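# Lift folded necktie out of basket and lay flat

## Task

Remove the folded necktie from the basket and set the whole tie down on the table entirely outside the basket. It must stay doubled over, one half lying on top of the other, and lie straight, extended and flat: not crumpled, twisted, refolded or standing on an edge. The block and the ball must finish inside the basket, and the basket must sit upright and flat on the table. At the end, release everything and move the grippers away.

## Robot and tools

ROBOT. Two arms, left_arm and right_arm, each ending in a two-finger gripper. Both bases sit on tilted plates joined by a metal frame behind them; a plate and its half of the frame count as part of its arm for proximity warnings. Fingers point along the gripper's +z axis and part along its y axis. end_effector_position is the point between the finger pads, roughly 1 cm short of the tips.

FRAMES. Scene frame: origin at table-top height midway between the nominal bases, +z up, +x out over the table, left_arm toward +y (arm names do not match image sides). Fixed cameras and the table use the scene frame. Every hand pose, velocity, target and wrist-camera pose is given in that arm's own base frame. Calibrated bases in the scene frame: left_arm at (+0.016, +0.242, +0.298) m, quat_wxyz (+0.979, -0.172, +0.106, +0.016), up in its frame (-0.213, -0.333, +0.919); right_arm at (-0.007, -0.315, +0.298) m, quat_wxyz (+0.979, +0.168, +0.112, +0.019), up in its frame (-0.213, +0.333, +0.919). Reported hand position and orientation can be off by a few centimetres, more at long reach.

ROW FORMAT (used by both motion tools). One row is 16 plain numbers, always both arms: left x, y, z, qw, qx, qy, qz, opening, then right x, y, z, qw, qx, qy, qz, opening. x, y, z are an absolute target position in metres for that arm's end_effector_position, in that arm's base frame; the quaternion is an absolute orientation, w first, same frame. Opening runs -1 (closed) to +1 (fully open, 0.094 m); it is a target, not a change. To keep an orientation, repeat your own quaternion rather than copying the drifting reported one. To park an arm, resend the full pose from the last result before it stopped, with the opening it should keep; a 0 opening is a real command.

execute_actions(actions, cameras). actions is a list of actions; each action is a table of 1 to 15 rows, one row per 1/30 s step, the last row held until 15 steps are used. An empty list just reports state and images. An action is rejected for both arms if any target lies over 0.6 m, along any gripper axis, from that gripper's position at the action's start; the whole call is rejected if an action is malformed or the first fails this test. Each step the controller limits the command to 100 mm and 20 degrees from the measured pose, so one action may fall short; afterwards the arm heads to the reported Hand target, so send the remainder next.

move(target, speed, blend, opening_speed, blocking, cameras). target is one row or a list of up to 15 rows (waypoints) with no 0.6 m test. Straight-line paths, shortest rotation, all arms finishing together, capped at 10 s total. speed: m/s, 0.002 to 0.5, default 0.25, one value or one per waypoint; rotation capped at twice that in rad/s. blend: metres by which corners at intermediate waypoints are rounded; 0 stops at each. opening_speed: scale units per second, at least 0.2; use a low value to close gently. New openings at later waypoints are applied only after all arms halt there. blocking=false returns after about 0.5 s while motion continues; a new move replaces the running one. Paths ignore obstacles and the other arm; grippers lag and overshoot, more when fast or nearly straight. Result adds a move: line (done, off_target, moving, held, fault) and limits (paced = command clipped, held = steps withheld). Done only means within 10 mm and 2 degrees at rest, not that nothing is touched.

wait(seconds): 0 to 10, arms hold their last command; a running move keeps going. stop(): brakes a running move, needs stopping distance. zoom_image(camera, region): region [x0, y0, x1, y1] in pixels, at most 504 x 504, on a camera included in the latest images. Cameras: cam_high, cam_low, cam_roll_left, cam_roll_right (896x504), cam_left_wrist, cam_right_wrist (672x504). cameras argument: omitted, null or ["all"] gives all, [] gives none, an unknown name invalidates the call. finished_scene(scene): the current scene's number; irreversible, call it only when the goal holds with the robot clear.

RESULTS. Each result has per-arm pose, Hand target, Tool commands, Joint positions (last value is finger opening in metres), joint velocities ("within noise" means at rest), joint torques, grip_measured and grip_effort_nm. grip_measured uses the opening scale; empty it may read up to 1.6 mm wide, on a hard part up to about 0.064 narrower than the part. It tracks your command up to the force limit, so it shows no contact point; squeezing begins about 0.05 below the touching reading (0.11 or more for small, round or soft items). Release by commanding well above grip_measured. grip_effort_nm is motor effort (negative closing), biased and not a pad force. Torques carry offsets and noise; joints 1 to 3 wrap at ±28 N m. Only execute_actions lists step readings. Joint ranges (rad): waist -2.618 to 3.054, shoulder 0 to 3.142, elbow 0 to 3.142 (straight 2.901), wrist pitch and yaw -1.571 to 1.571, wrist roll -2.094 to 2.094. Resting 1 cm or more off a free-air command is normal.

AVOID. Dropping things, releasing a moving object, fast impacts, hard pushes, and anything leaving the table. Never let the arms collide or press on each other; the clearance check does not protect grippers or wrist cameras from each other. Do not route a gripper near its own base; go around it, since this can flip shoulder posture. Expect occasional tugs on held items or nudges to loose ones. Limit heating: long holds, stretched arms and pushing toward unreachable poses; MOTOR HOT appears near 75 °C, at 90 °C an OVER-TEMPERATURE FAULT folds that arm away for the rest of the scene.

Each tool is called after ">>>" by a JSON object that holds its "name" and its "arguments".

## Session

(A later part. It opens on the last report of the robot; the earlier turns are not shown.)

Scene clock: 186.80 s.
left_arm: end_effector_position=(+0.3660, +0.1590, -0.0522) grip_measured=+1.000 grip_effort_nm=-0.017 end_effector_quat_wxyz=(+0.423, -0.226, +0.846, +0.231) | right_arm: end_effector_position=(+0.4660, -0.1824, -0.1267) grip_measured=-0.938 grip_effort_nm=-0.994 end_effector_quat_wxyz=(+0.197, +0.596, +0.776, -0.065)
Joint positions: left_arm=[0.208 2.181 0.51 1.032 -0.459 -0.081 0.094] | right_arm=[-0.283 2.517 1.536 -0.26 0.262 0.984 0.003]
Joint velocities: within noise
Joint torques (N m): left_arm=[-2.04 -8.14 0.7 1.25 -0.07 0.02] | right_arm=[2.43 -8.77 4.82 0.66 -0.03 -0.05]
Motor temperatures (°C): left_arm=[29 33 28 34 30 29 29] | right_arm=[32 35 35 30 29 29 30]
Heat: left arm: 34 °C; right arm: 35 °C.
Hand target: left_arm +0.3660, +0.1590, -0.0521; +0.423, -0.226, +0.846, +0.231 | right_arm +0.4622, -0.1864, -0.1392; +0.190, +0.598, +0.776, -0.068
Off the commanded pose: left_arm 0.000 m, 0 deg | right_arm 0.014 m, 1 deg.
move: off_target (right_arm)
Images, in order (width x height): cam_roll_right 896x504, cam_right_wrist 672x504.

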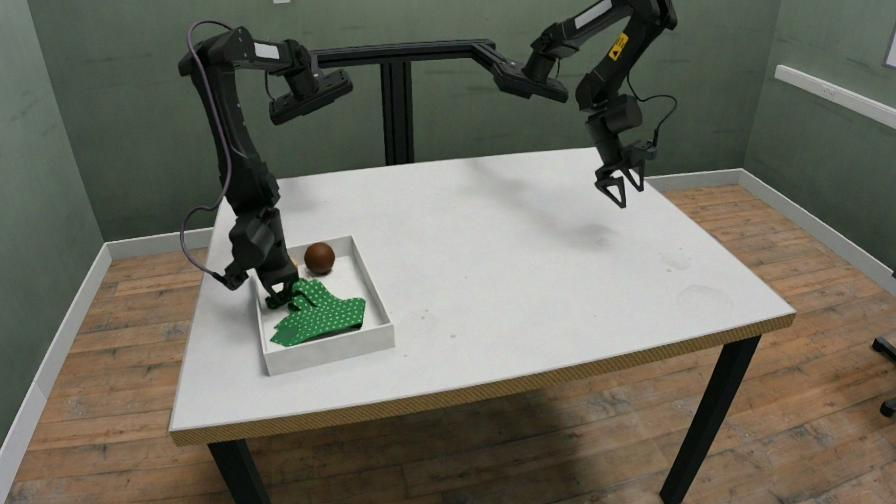

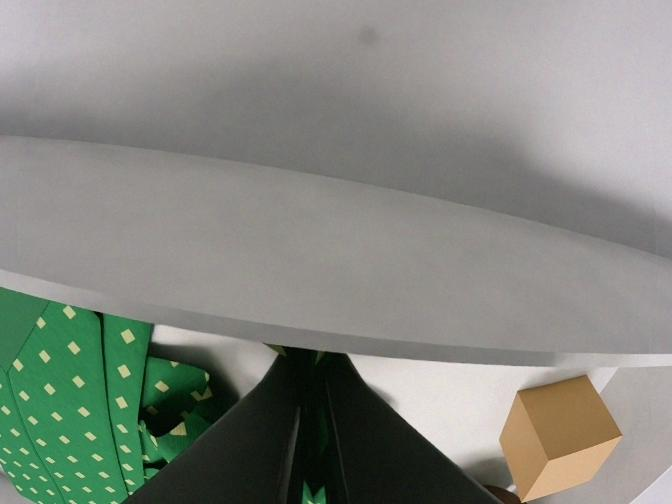

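>>> {"name": "move", "arguments": {"target": [[0.366, 0.159, -0.0522, 0.423, -0.226, 0.846, 0.231, 1, 0.4474, -0.1629, -0.0744, 0.190, 0.598, 0.776, -0.068, -1],[0.366, 0.159, -0.0522, 0.423, -0.226, 0.846, 0.231, 1, 0.4265, -0.0655, 0.016, 0.190, 0.598, 0.776, -0.068, -1]], "blend": 0.02, "speed": 0.12}}

Scene clock: 194.77 s.
left_arm: end_effector_position=(+0.3660, +0.1590, -0.0522) grip_measured=+1.000 grip_effort_nm=-0.012 end_effector_quat_wxyz=(+0.423, -0.226, +0.846, +0.231) | right_arm: end_effector_position=(+0.4289, -0.0677, +0.0071) grip_measured=-0.943 grip_effort_nm=-1.057 end_effector_quat_wxyz=(+0.185, +0.599, +0.776, -0.063)
Joint positions: left_arm=[0.208 2.181 0.51 1.032 -0.459 -0.081 0.094] | right_arm=[-0.03 2.076 1.386 -0.645 0.318 1.247 0.003]
Joint velocities: within noise
Joint torques (N m): left_arm=[-2.09 -8.18 0.72 1.25 -0.08 0.03] | right_arm=[4.16 -11.95 5.75 0.31 0.18 0.09]
Motor temperatures (°C): left_arm=[29 33 28 34 30 29 29] | right_arm=[32 35 35 30 29 29 30]
Heat: left arm: 34 °C; right arm: 35 °C.
Hand target: left_arm +0.3660, +0.1590, -0.0521; +0.423, -0.226, +0.846, +0.231 | right_arm +0.4266, -0.0655, +0.0158; +0.190, +0.598, +0.776, -0.068
Off the commanded pose: left_arm 0.000 m, 0 deg | right_arm 0.009 m, 1 deg.
move: done

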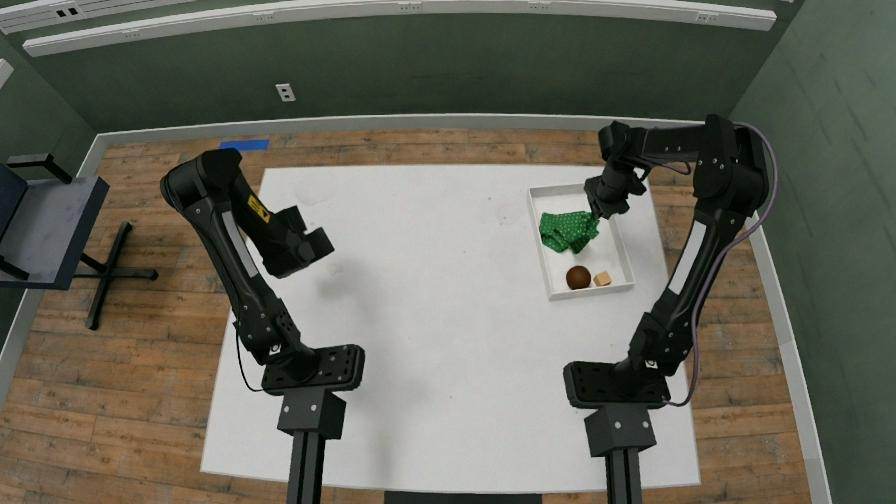

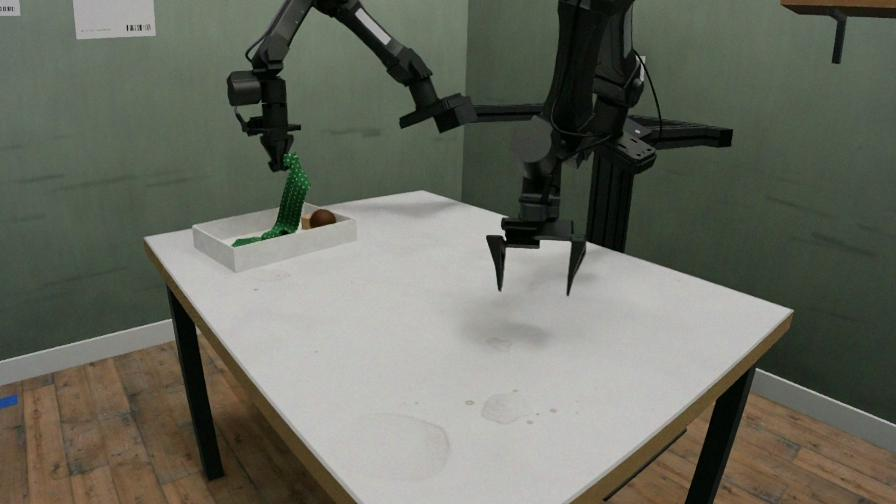

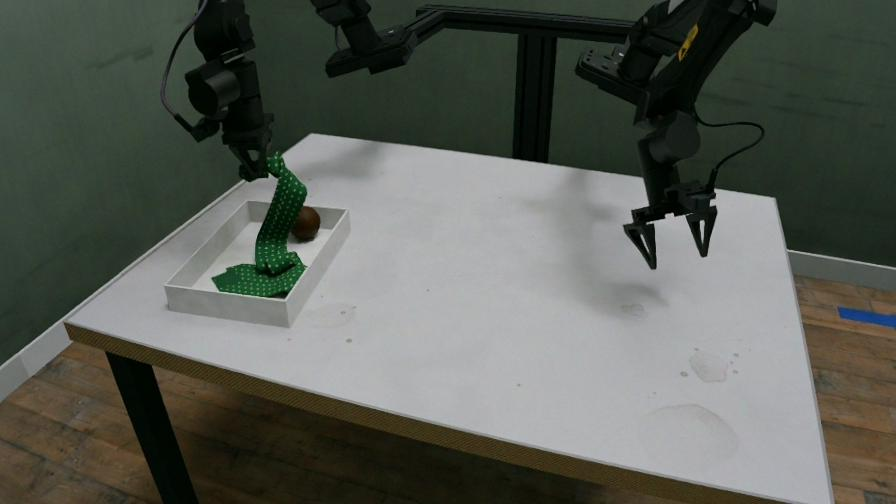

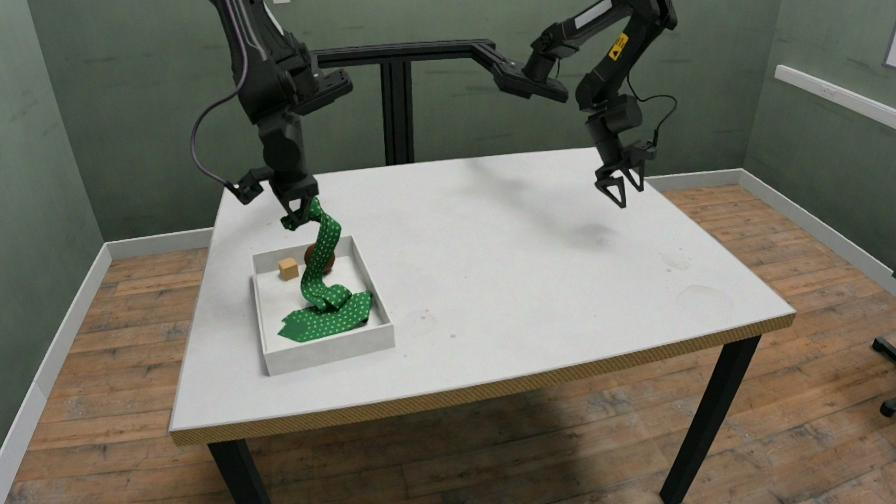

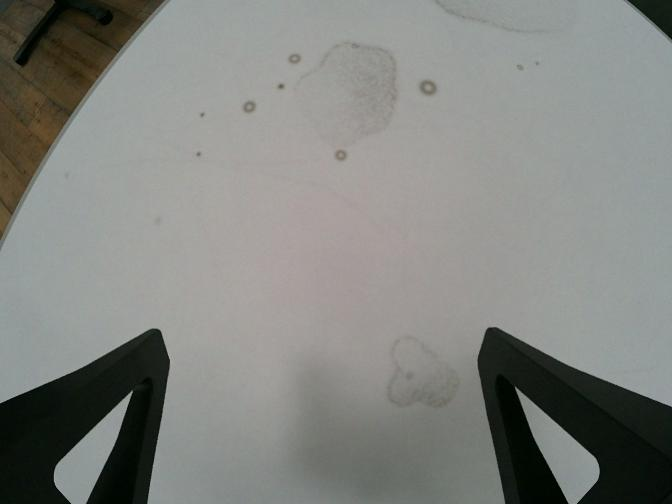

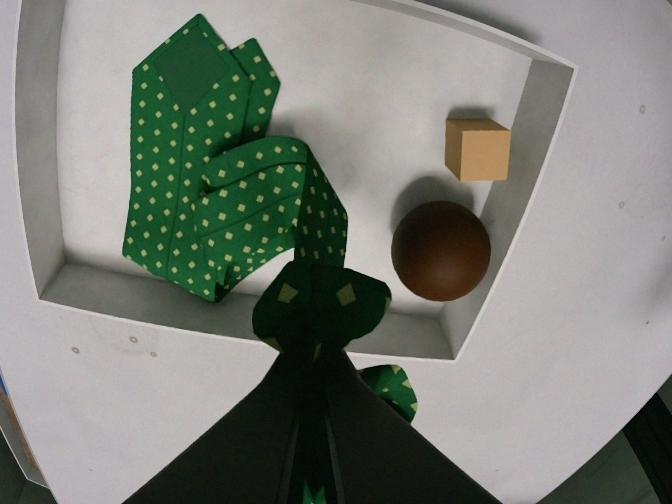

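>>> {"name": "move", "arguments": {"target": [[0.366, 0.159, -0.0522, 0.423, -0.226, 0.846, 0.231, 1, 0.3627, 0.1221, 0.238, 0.190, 0.598, 0.776, -0.068, -1]], "speed": 0.15}}

Scene clock: 205.40 s.
left_arm: end_effector_position=(+0.3660, +0.1590, -0.0522) grip_measured=+1.000 grip_effort_nm=-0.022 end_effector_quat_wxyz=(+0.423, -0.226, +0.846, +0.231) | right_arm: end_effector_position=(+0.3682, +0.1219, +0.2208) grip_measured=-0.943 grip_effort_nm=-1.053 end_effector_quat_wxyz=(+0.209, +0.586, +0.782, -0.022)
Joint positions: left_arm=[0.208 2.181 0.51 1.032 -0.459 -0.081 0.094] | right_arm=[0.497 1.924 2.033 -1.536 0.4 1.754 0.003]
Joint velocities: within noise
Joint torques (N m): left_arm=[-2.06 -8.2 0.66 1.26 -0.07 0.03] | right_arm=[4.57 -10.7 8.9 0.48 0.15 0.08]
Motor temperatures (°C): left_arm=[29 33 28 34 30 29 29] | right_arm=[32 36 35 30 29 29 31]
Heat: left arm: 34 °C; right arm: 36 °C.
Hand target: left_arm +0.3660, +0.1590, -0.0521; +0.423, -0.226, +0.846, +0.231 | right_arm +0.3626, +0.1217, +0.2370; +0.221, +0.585, +0.780, -0.011
Off the commanded pose: left_arm 0.000 m, 0 deg | right_arm 0.018 m, 6 deg.
joint sent to its limit (right arm) — joint 4 (wrist pitch), lower limit. The joint targets are off in orientation, not in position.
move: off_target (right_arm)

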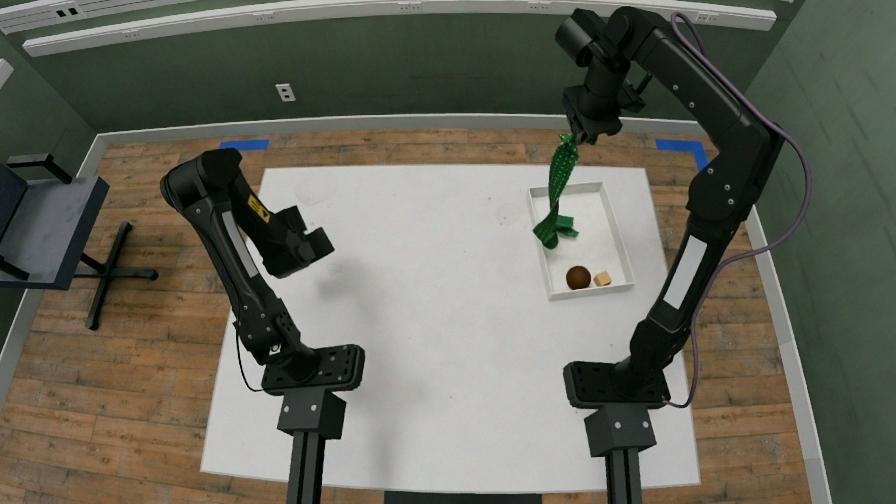

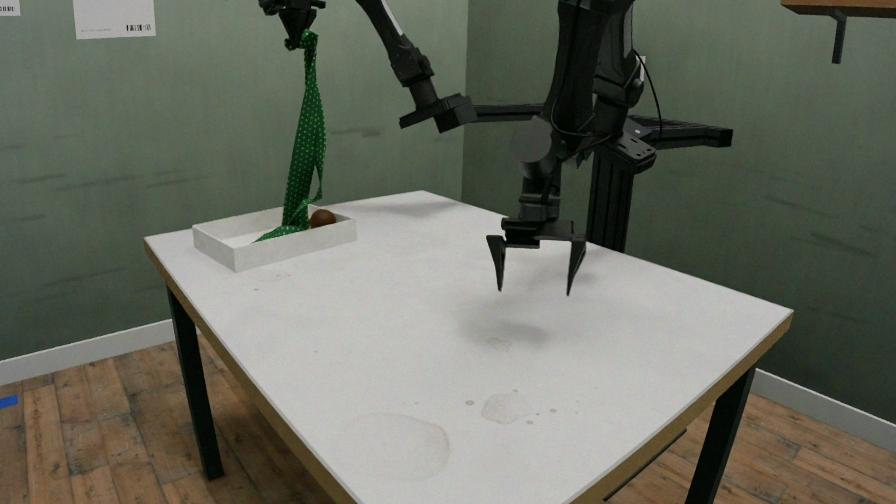

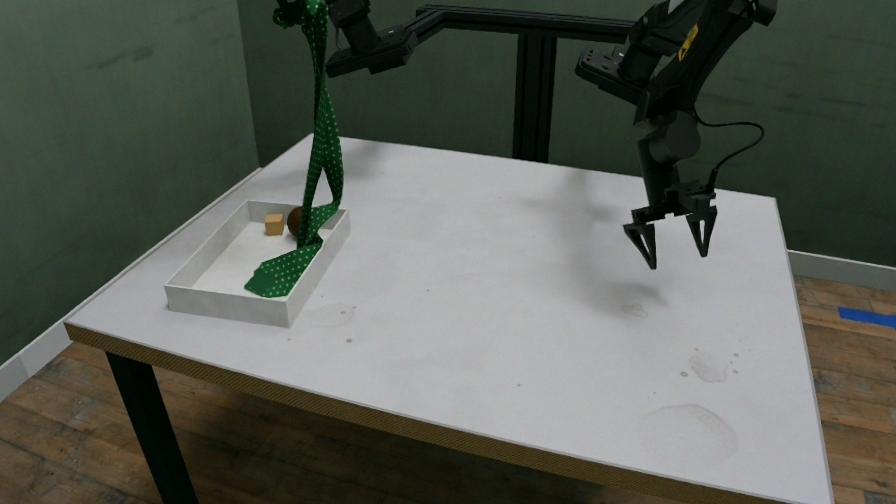

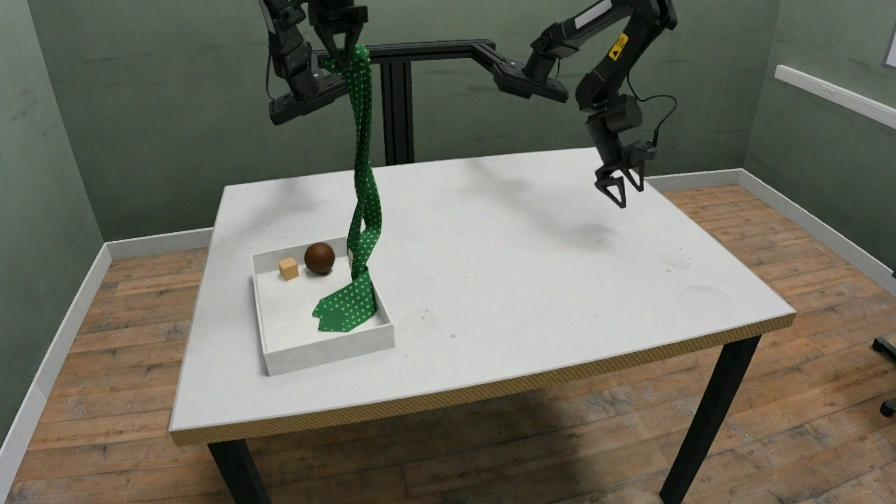

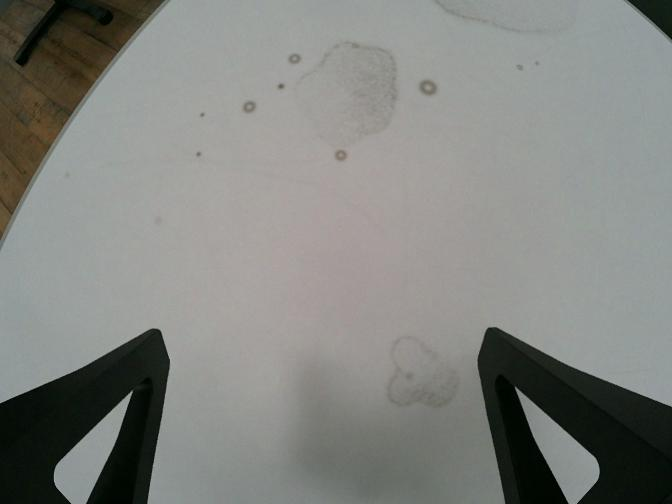

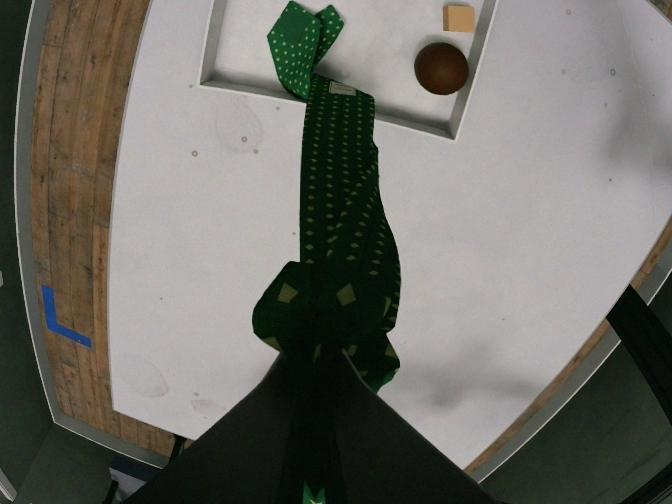

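>>> {"name": "move", "arguments": {"target": [[0.366, 0.159, -0.0522, 0.423, -0.226, 0.846, 0.231, 1, 0.3178, 0.1605, 0.4314, 0.551, -0.061, 0.817, -0.158, -1]], "speed": 0.2}}

Scene clock: 243.63 s.
left_arm: end_effector_position=(+0.3660, +0.1590, -0.0522) grip_measured=+1.000 grip_effort_nm=-0.012 end_effector_quat_wxyz=(+0.423, -0.226, +0.846, +0.231) | right_arm: end_effector_position=(+0.3223, +0.1594, +0.4288) grip_measured=-0.942 grip_effort_nm=-1.057 end_effector_quat_wxyz=(+0.545, -0.057, +0.821, -0.161)
Joint positions: left_arm=[0.208 2.181 0.51 1.032 -0.459 -0.081 0.094] | right_arm=[0.882 1.492 1.914 -1.116 0.986 0.25 0.003]
Joint velocities: within noise
Joint torques (N m): left_arm=[-2.07 -8.18 0.68 1.26 -0.06 0.02] | right_arm=[3.23 -4.49 4.93 1.76 0.23 -0.08]
Motor temperatures (°C): left_arm=[29 33 28 34 30 29 29] | right_arm=[32 36 37 30 29 29 31]
Heat: left arm: 34 °C; right arm: 37 °C.
Hand target: left_arm +0.3660, +0.1590, -0.0521; +0.423, -0.226, +0.846, +0.231 | right_arm +0.3178, +0.1605, +0.4314; +0.551, -0.061, +0.817, -0.158
Off the commanded pose: left_arm 0.000 m, 0 deg | right_arm 0.005 m, 1 deg.
move: done

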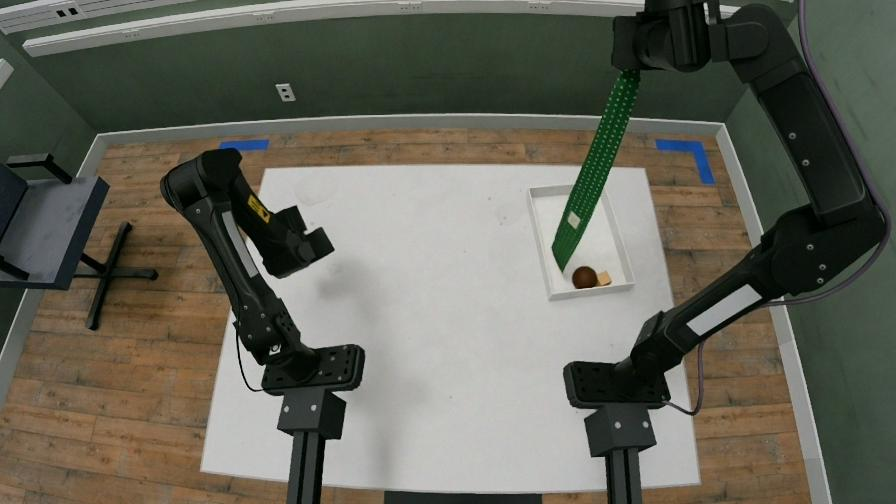

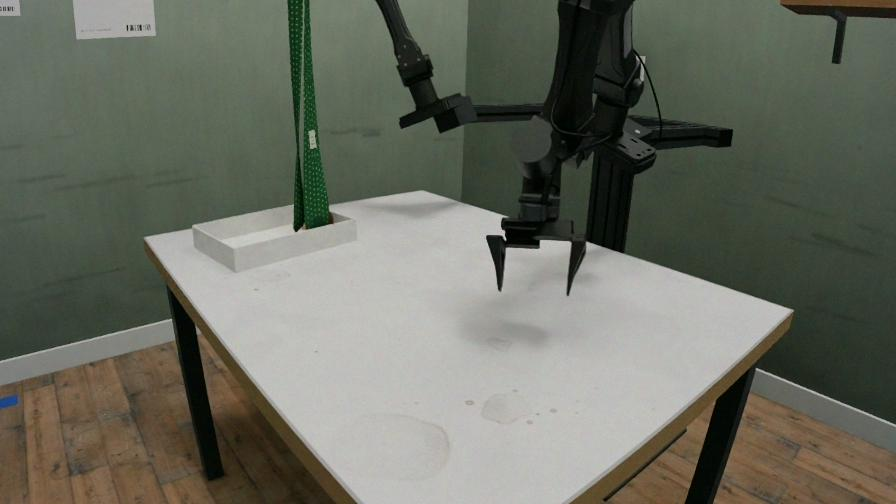

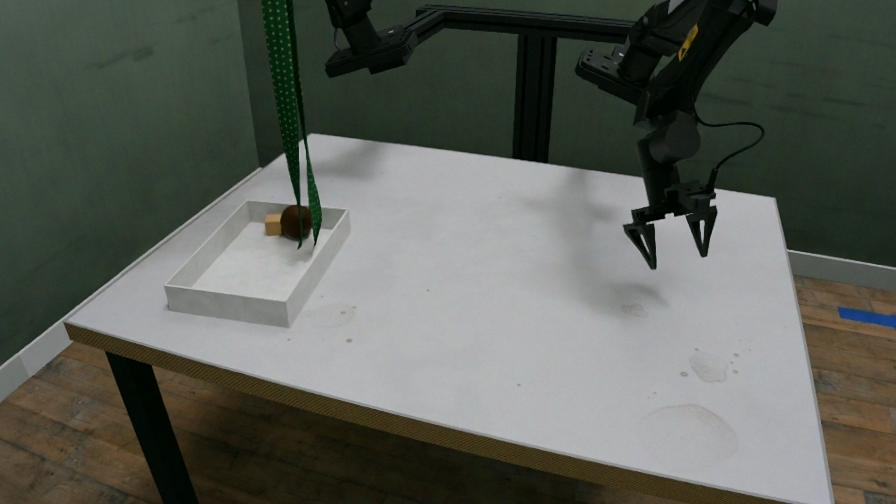

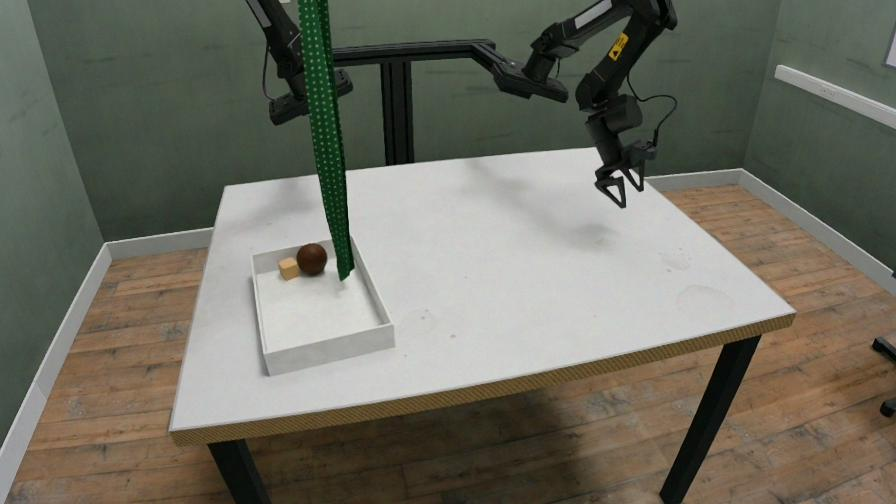

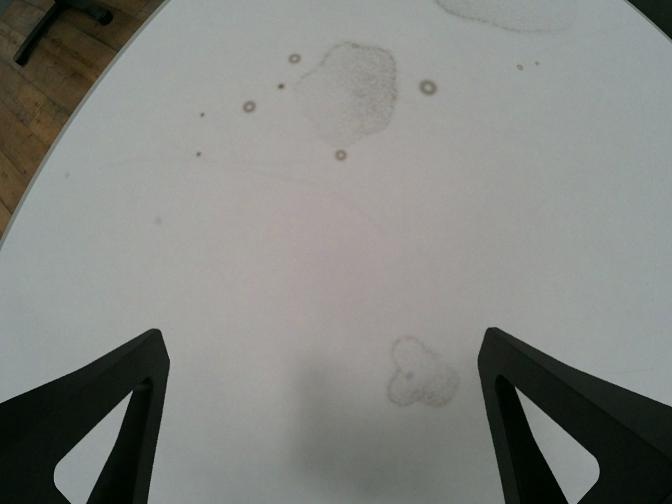

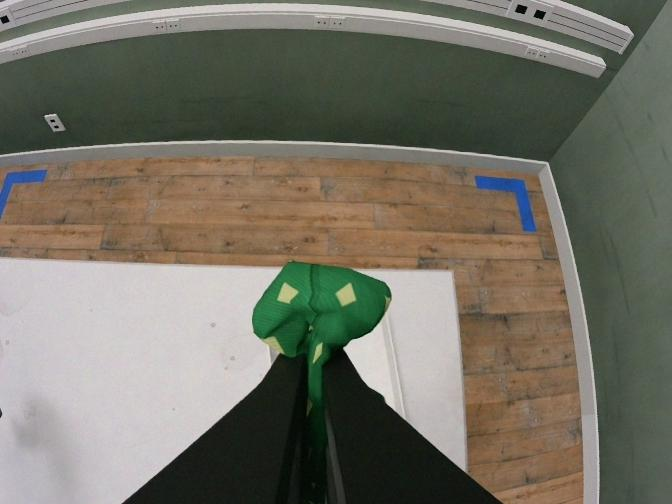

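>>> {"name": "move", "arguments": {"target": [[0.366, 0.159, -0.0522, 0.423, -0.226, 0.846, 0.231, 1, 0.305, 0.1805, 0.4865, 0.551, -0.061, 0.817, -0.158, -1],[0.366, 0.159, -0.0522, 0.423, -0.226, 0.846, 0.231, 1, 0.2356, 0.4121, 0.3427, 0.332, -0.638, 0.686, 0.106, -1]], "speed": 0.2, "blend": 0.03}}

Scene clock: 284.57 s.
left_arm: end_effector_position=(+0.3660, +0.1590, -0.0522) grip_measured=+1.000 grip_effort_nm=-0.022 end_effector_quat_wxyz=(+0.423, -0.226, +0.846, +0.231) | right_arm: end_effector_position=(+0.2374, +0.4108, +0.3458) grip_measured=-0.942 grip_effort_nm=-1.053 end_effector_quat_wxyz=(-0.342, +0.632, -0.688, -0.101)
Joint positions: left_arm=[0.208 2.181 0.51 1.032 -0.459 -0.081 0.094] | right_arm=[1.049 1.965 2.458 -1.334 0.012 -0.441 0.003]
Joint velocities: within noise
Joint torques (N m): left_arm=[-2.07 -8.13 0.69 1.26 -0.08 0.02] | right_arm=[3.07 -4.92 7.92 1.68 -0.45 -0.07]
Motor temperatures (°C): left_arm=[29 34 28 34 30 29 29] | right_arm=[32 34 35 34 29 29 32]
Heat: left arm: 34 °C; right arm: 35 °C.
Hand target: left_arm +0.3660, +0.1590, -0.0521; +0.423, -0.226, +0.846, +0.231 | right_arm +0.2355, +0.4120, +0.3428; -0.333, +0.638, -0.686, -0.106
Off the commanded pose: left_arm 0.000 m, 0 deg | right_arm 0.004 m, 1 deg.
move: done

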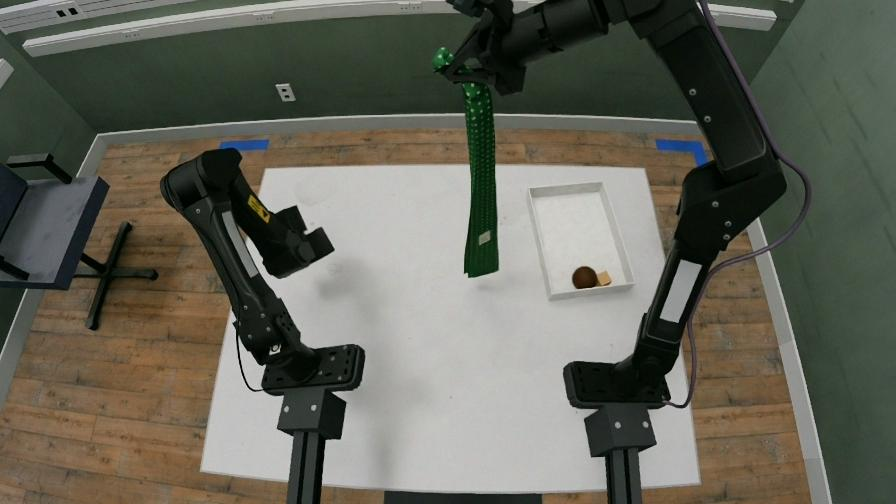

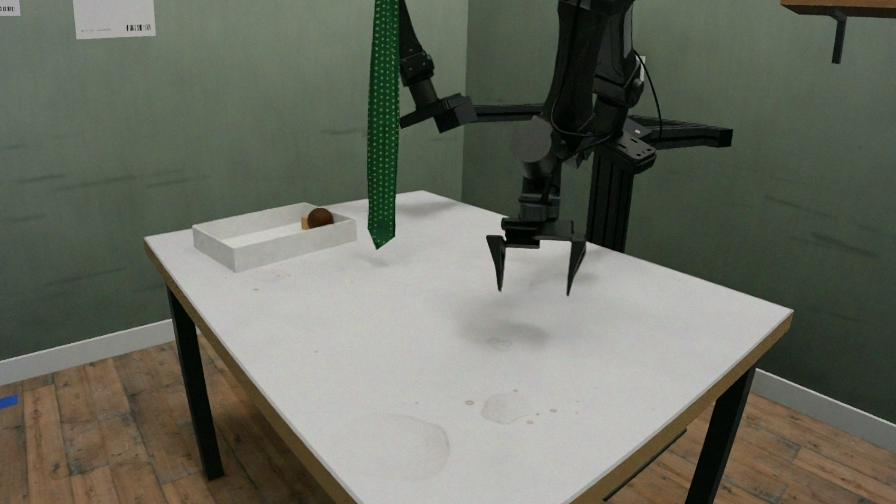

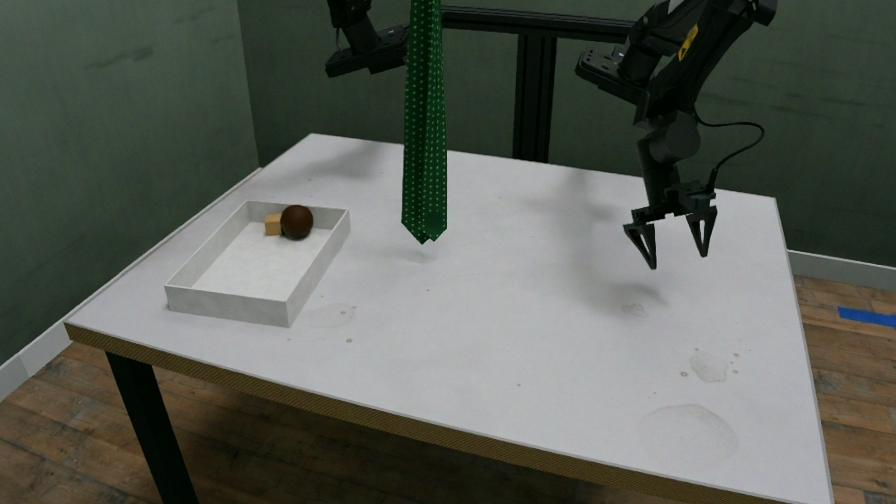

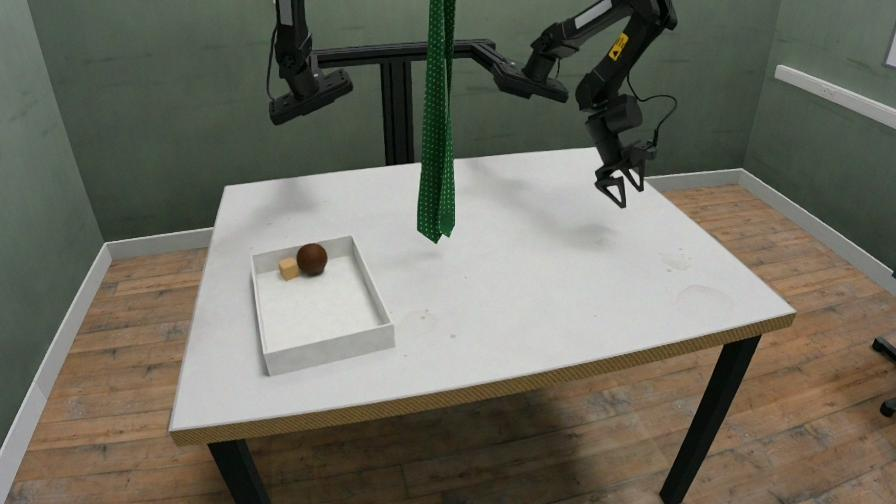

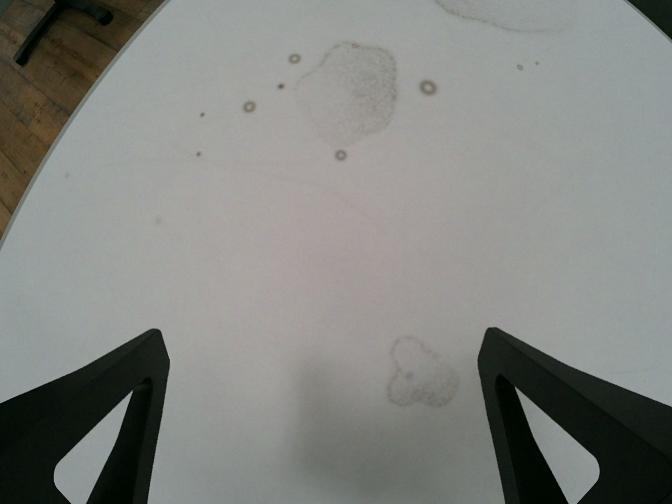

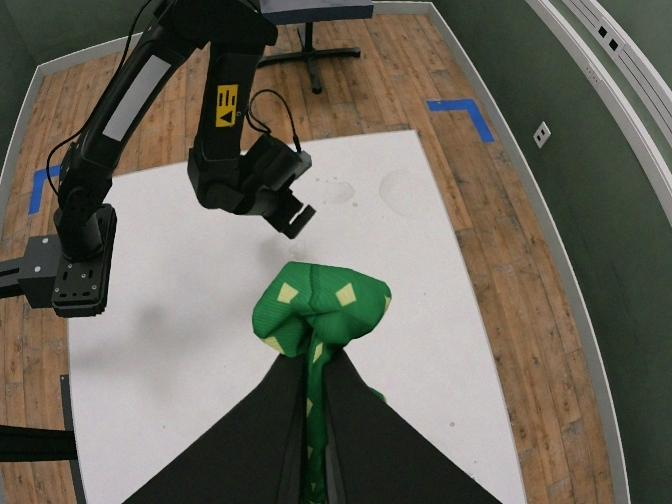

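>>> {"name": "zoom_image", "arguments": {"camera": "cam_high", "region": [420, 30, 560, 290]}}

>>> {"name": "zoom_image", "arguments": {"camera": "cam_roll_left", "region": [360, 0, 500, 260]}}

Scaled by 1.938.

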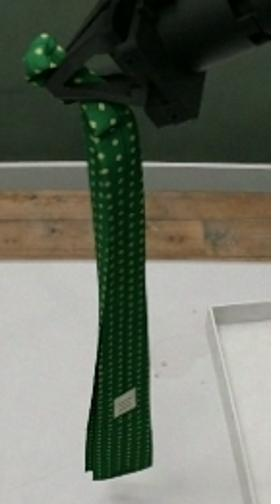

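Scaled by 1.938.

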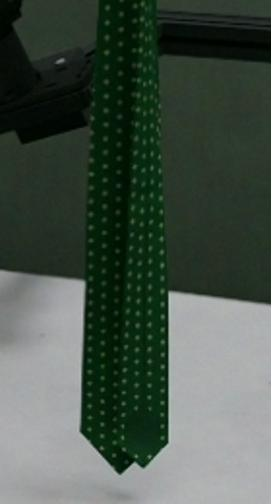

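>>> {"name": "zoom_image", "arguments": {"camera": "cam_roll_right", "region": [370, 0, 510, 260]}}

>>> {"name": "zoom_image", "arguments": {"camera": "cam_low", "region": [310, 0, 450, 260]}}

Scaled by 1.938.

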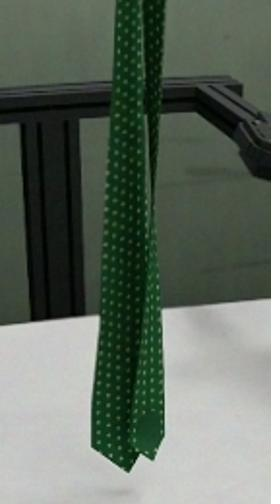

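Scaled by 1.938.

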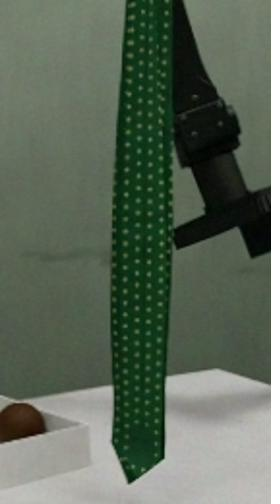

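>>> {"name": "move", "arguments": {"target": [[0.206, -0.0597, 0.1916, 0.704, 0.264, 0.6585, 0.013, 1, 0.2356, 0.4121, 0.3427, 0.332, -0.638, 0.686, 0.106, -1],[0.095, -0.3405, 0.2871, 0.704, 0.264, 0.6585, 0.013, 1, 0.2356, 0.4121, 0.3427, 0.332, -0.638, 0.686, 0.106, -1]], "speed": 0.25, "blend": 0.05}}

Scene clock: 325.23 s.
left_arm: end_effector_position=(+0.0930, -0.3386, +0.2796) grip_measured=+1.000 grip_effort_nm=-0.022 end_effector_quat_wxyz=(+0.702, +0.276, +0.656, +0.016) | right_arm: end_effector_position=(+0.2372, +0.4107, +0.3456) grip_measured=-0.942 grip_effort_nm=-1.057 end_effector_quat_wxyz=(-0.342, +0.632, -0.688, -0.101)
Joint positions: left_arm=[-1.835 1.406 0.808 0.472 -1.458 0.296 0.094] | right_arm=[1.049 1.965 2.458 -1.335 0.011 -0.442 0.003]
Joint velocities: within noise
Joint torques (N m): left_arm=[-0.28 -1.73 9.4 1.31 0.07 0.11] | right_arm=[3.08 -4.89 7.98 1.65 -0.44 -0.06]
Motor temperatures (°C): left_arm=[29 33 28 35 30 29 29] | right_arm=[32 34 35 35 29 29 32]
Heat: left arm: 35 °C; right arm: 35 °C.
Hand target: left_arm +0.0949, -0.3402, +0.2871; +0.703, +0.264, +0.660, +0.013 | right_arm +0.2355, +0.4120, +0.3428; -0.333, +0.638, -0.686, -0.106
Off the commanded pose: left_arm 0.008 m, 1 deg | right_arm 0.004 m, 1 deg.
move: done; limits=paced

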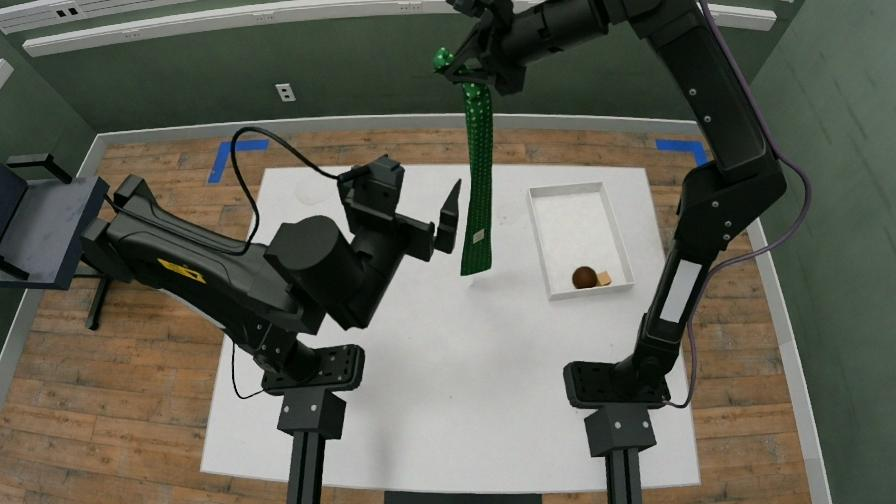

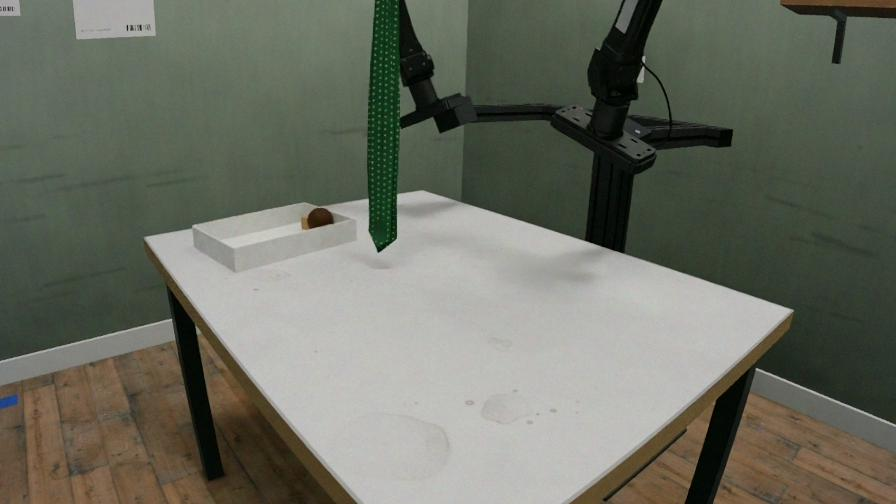

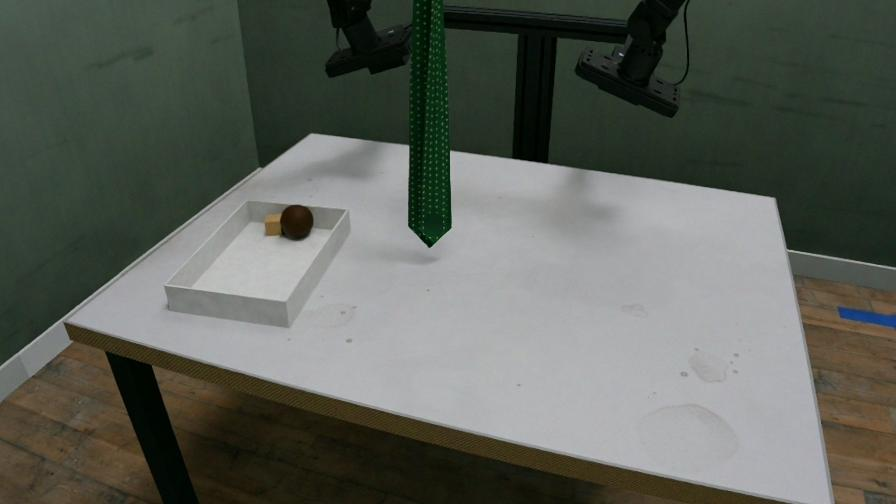

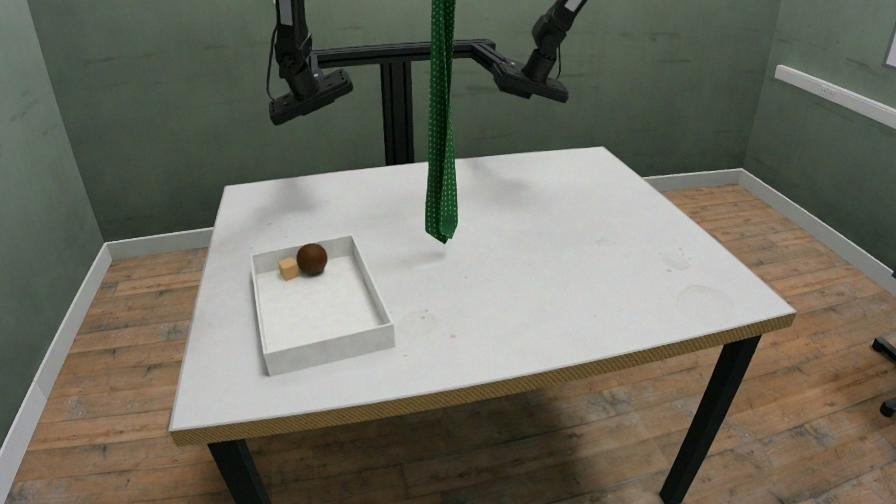

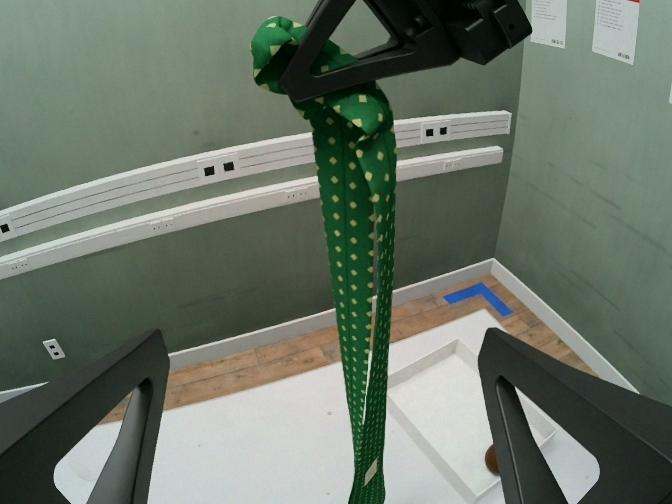

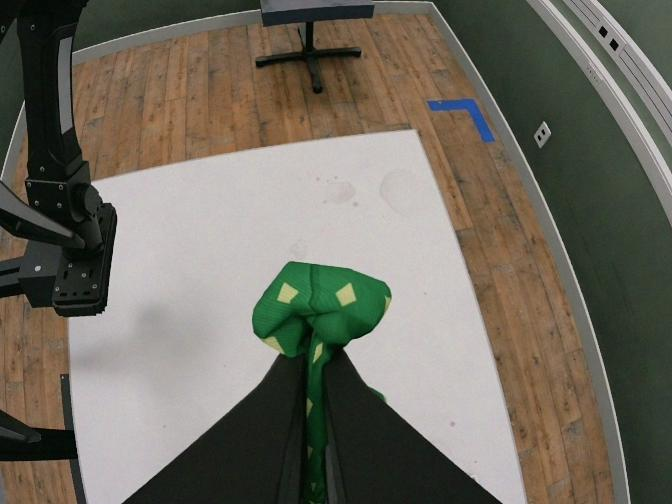

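>>> {"name": "zoom_image", "arguments": {"camera": "cam_left_wrist", "region": [240, 0, 460, 300]}}

>>> {"name": "zoom_image", "arguments": {"camera": "cam_left_wrist", "region": [300, 250, 450, 504]}}

Scaled by 1.680 from the camera's 672x504 image, which has a finer 960x720 frame.

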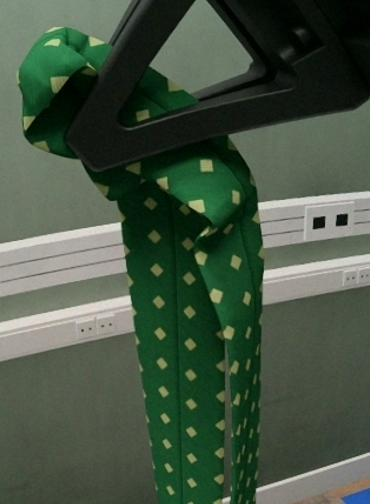

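Scaled by 1.984 from the camera's 672x504 image, which has a finer 960x720 frame.

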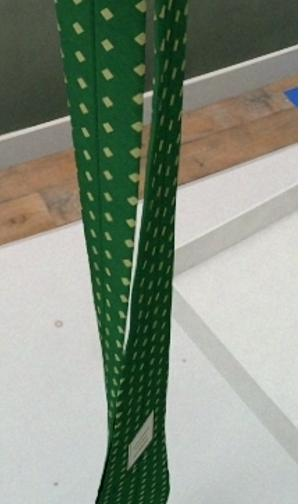

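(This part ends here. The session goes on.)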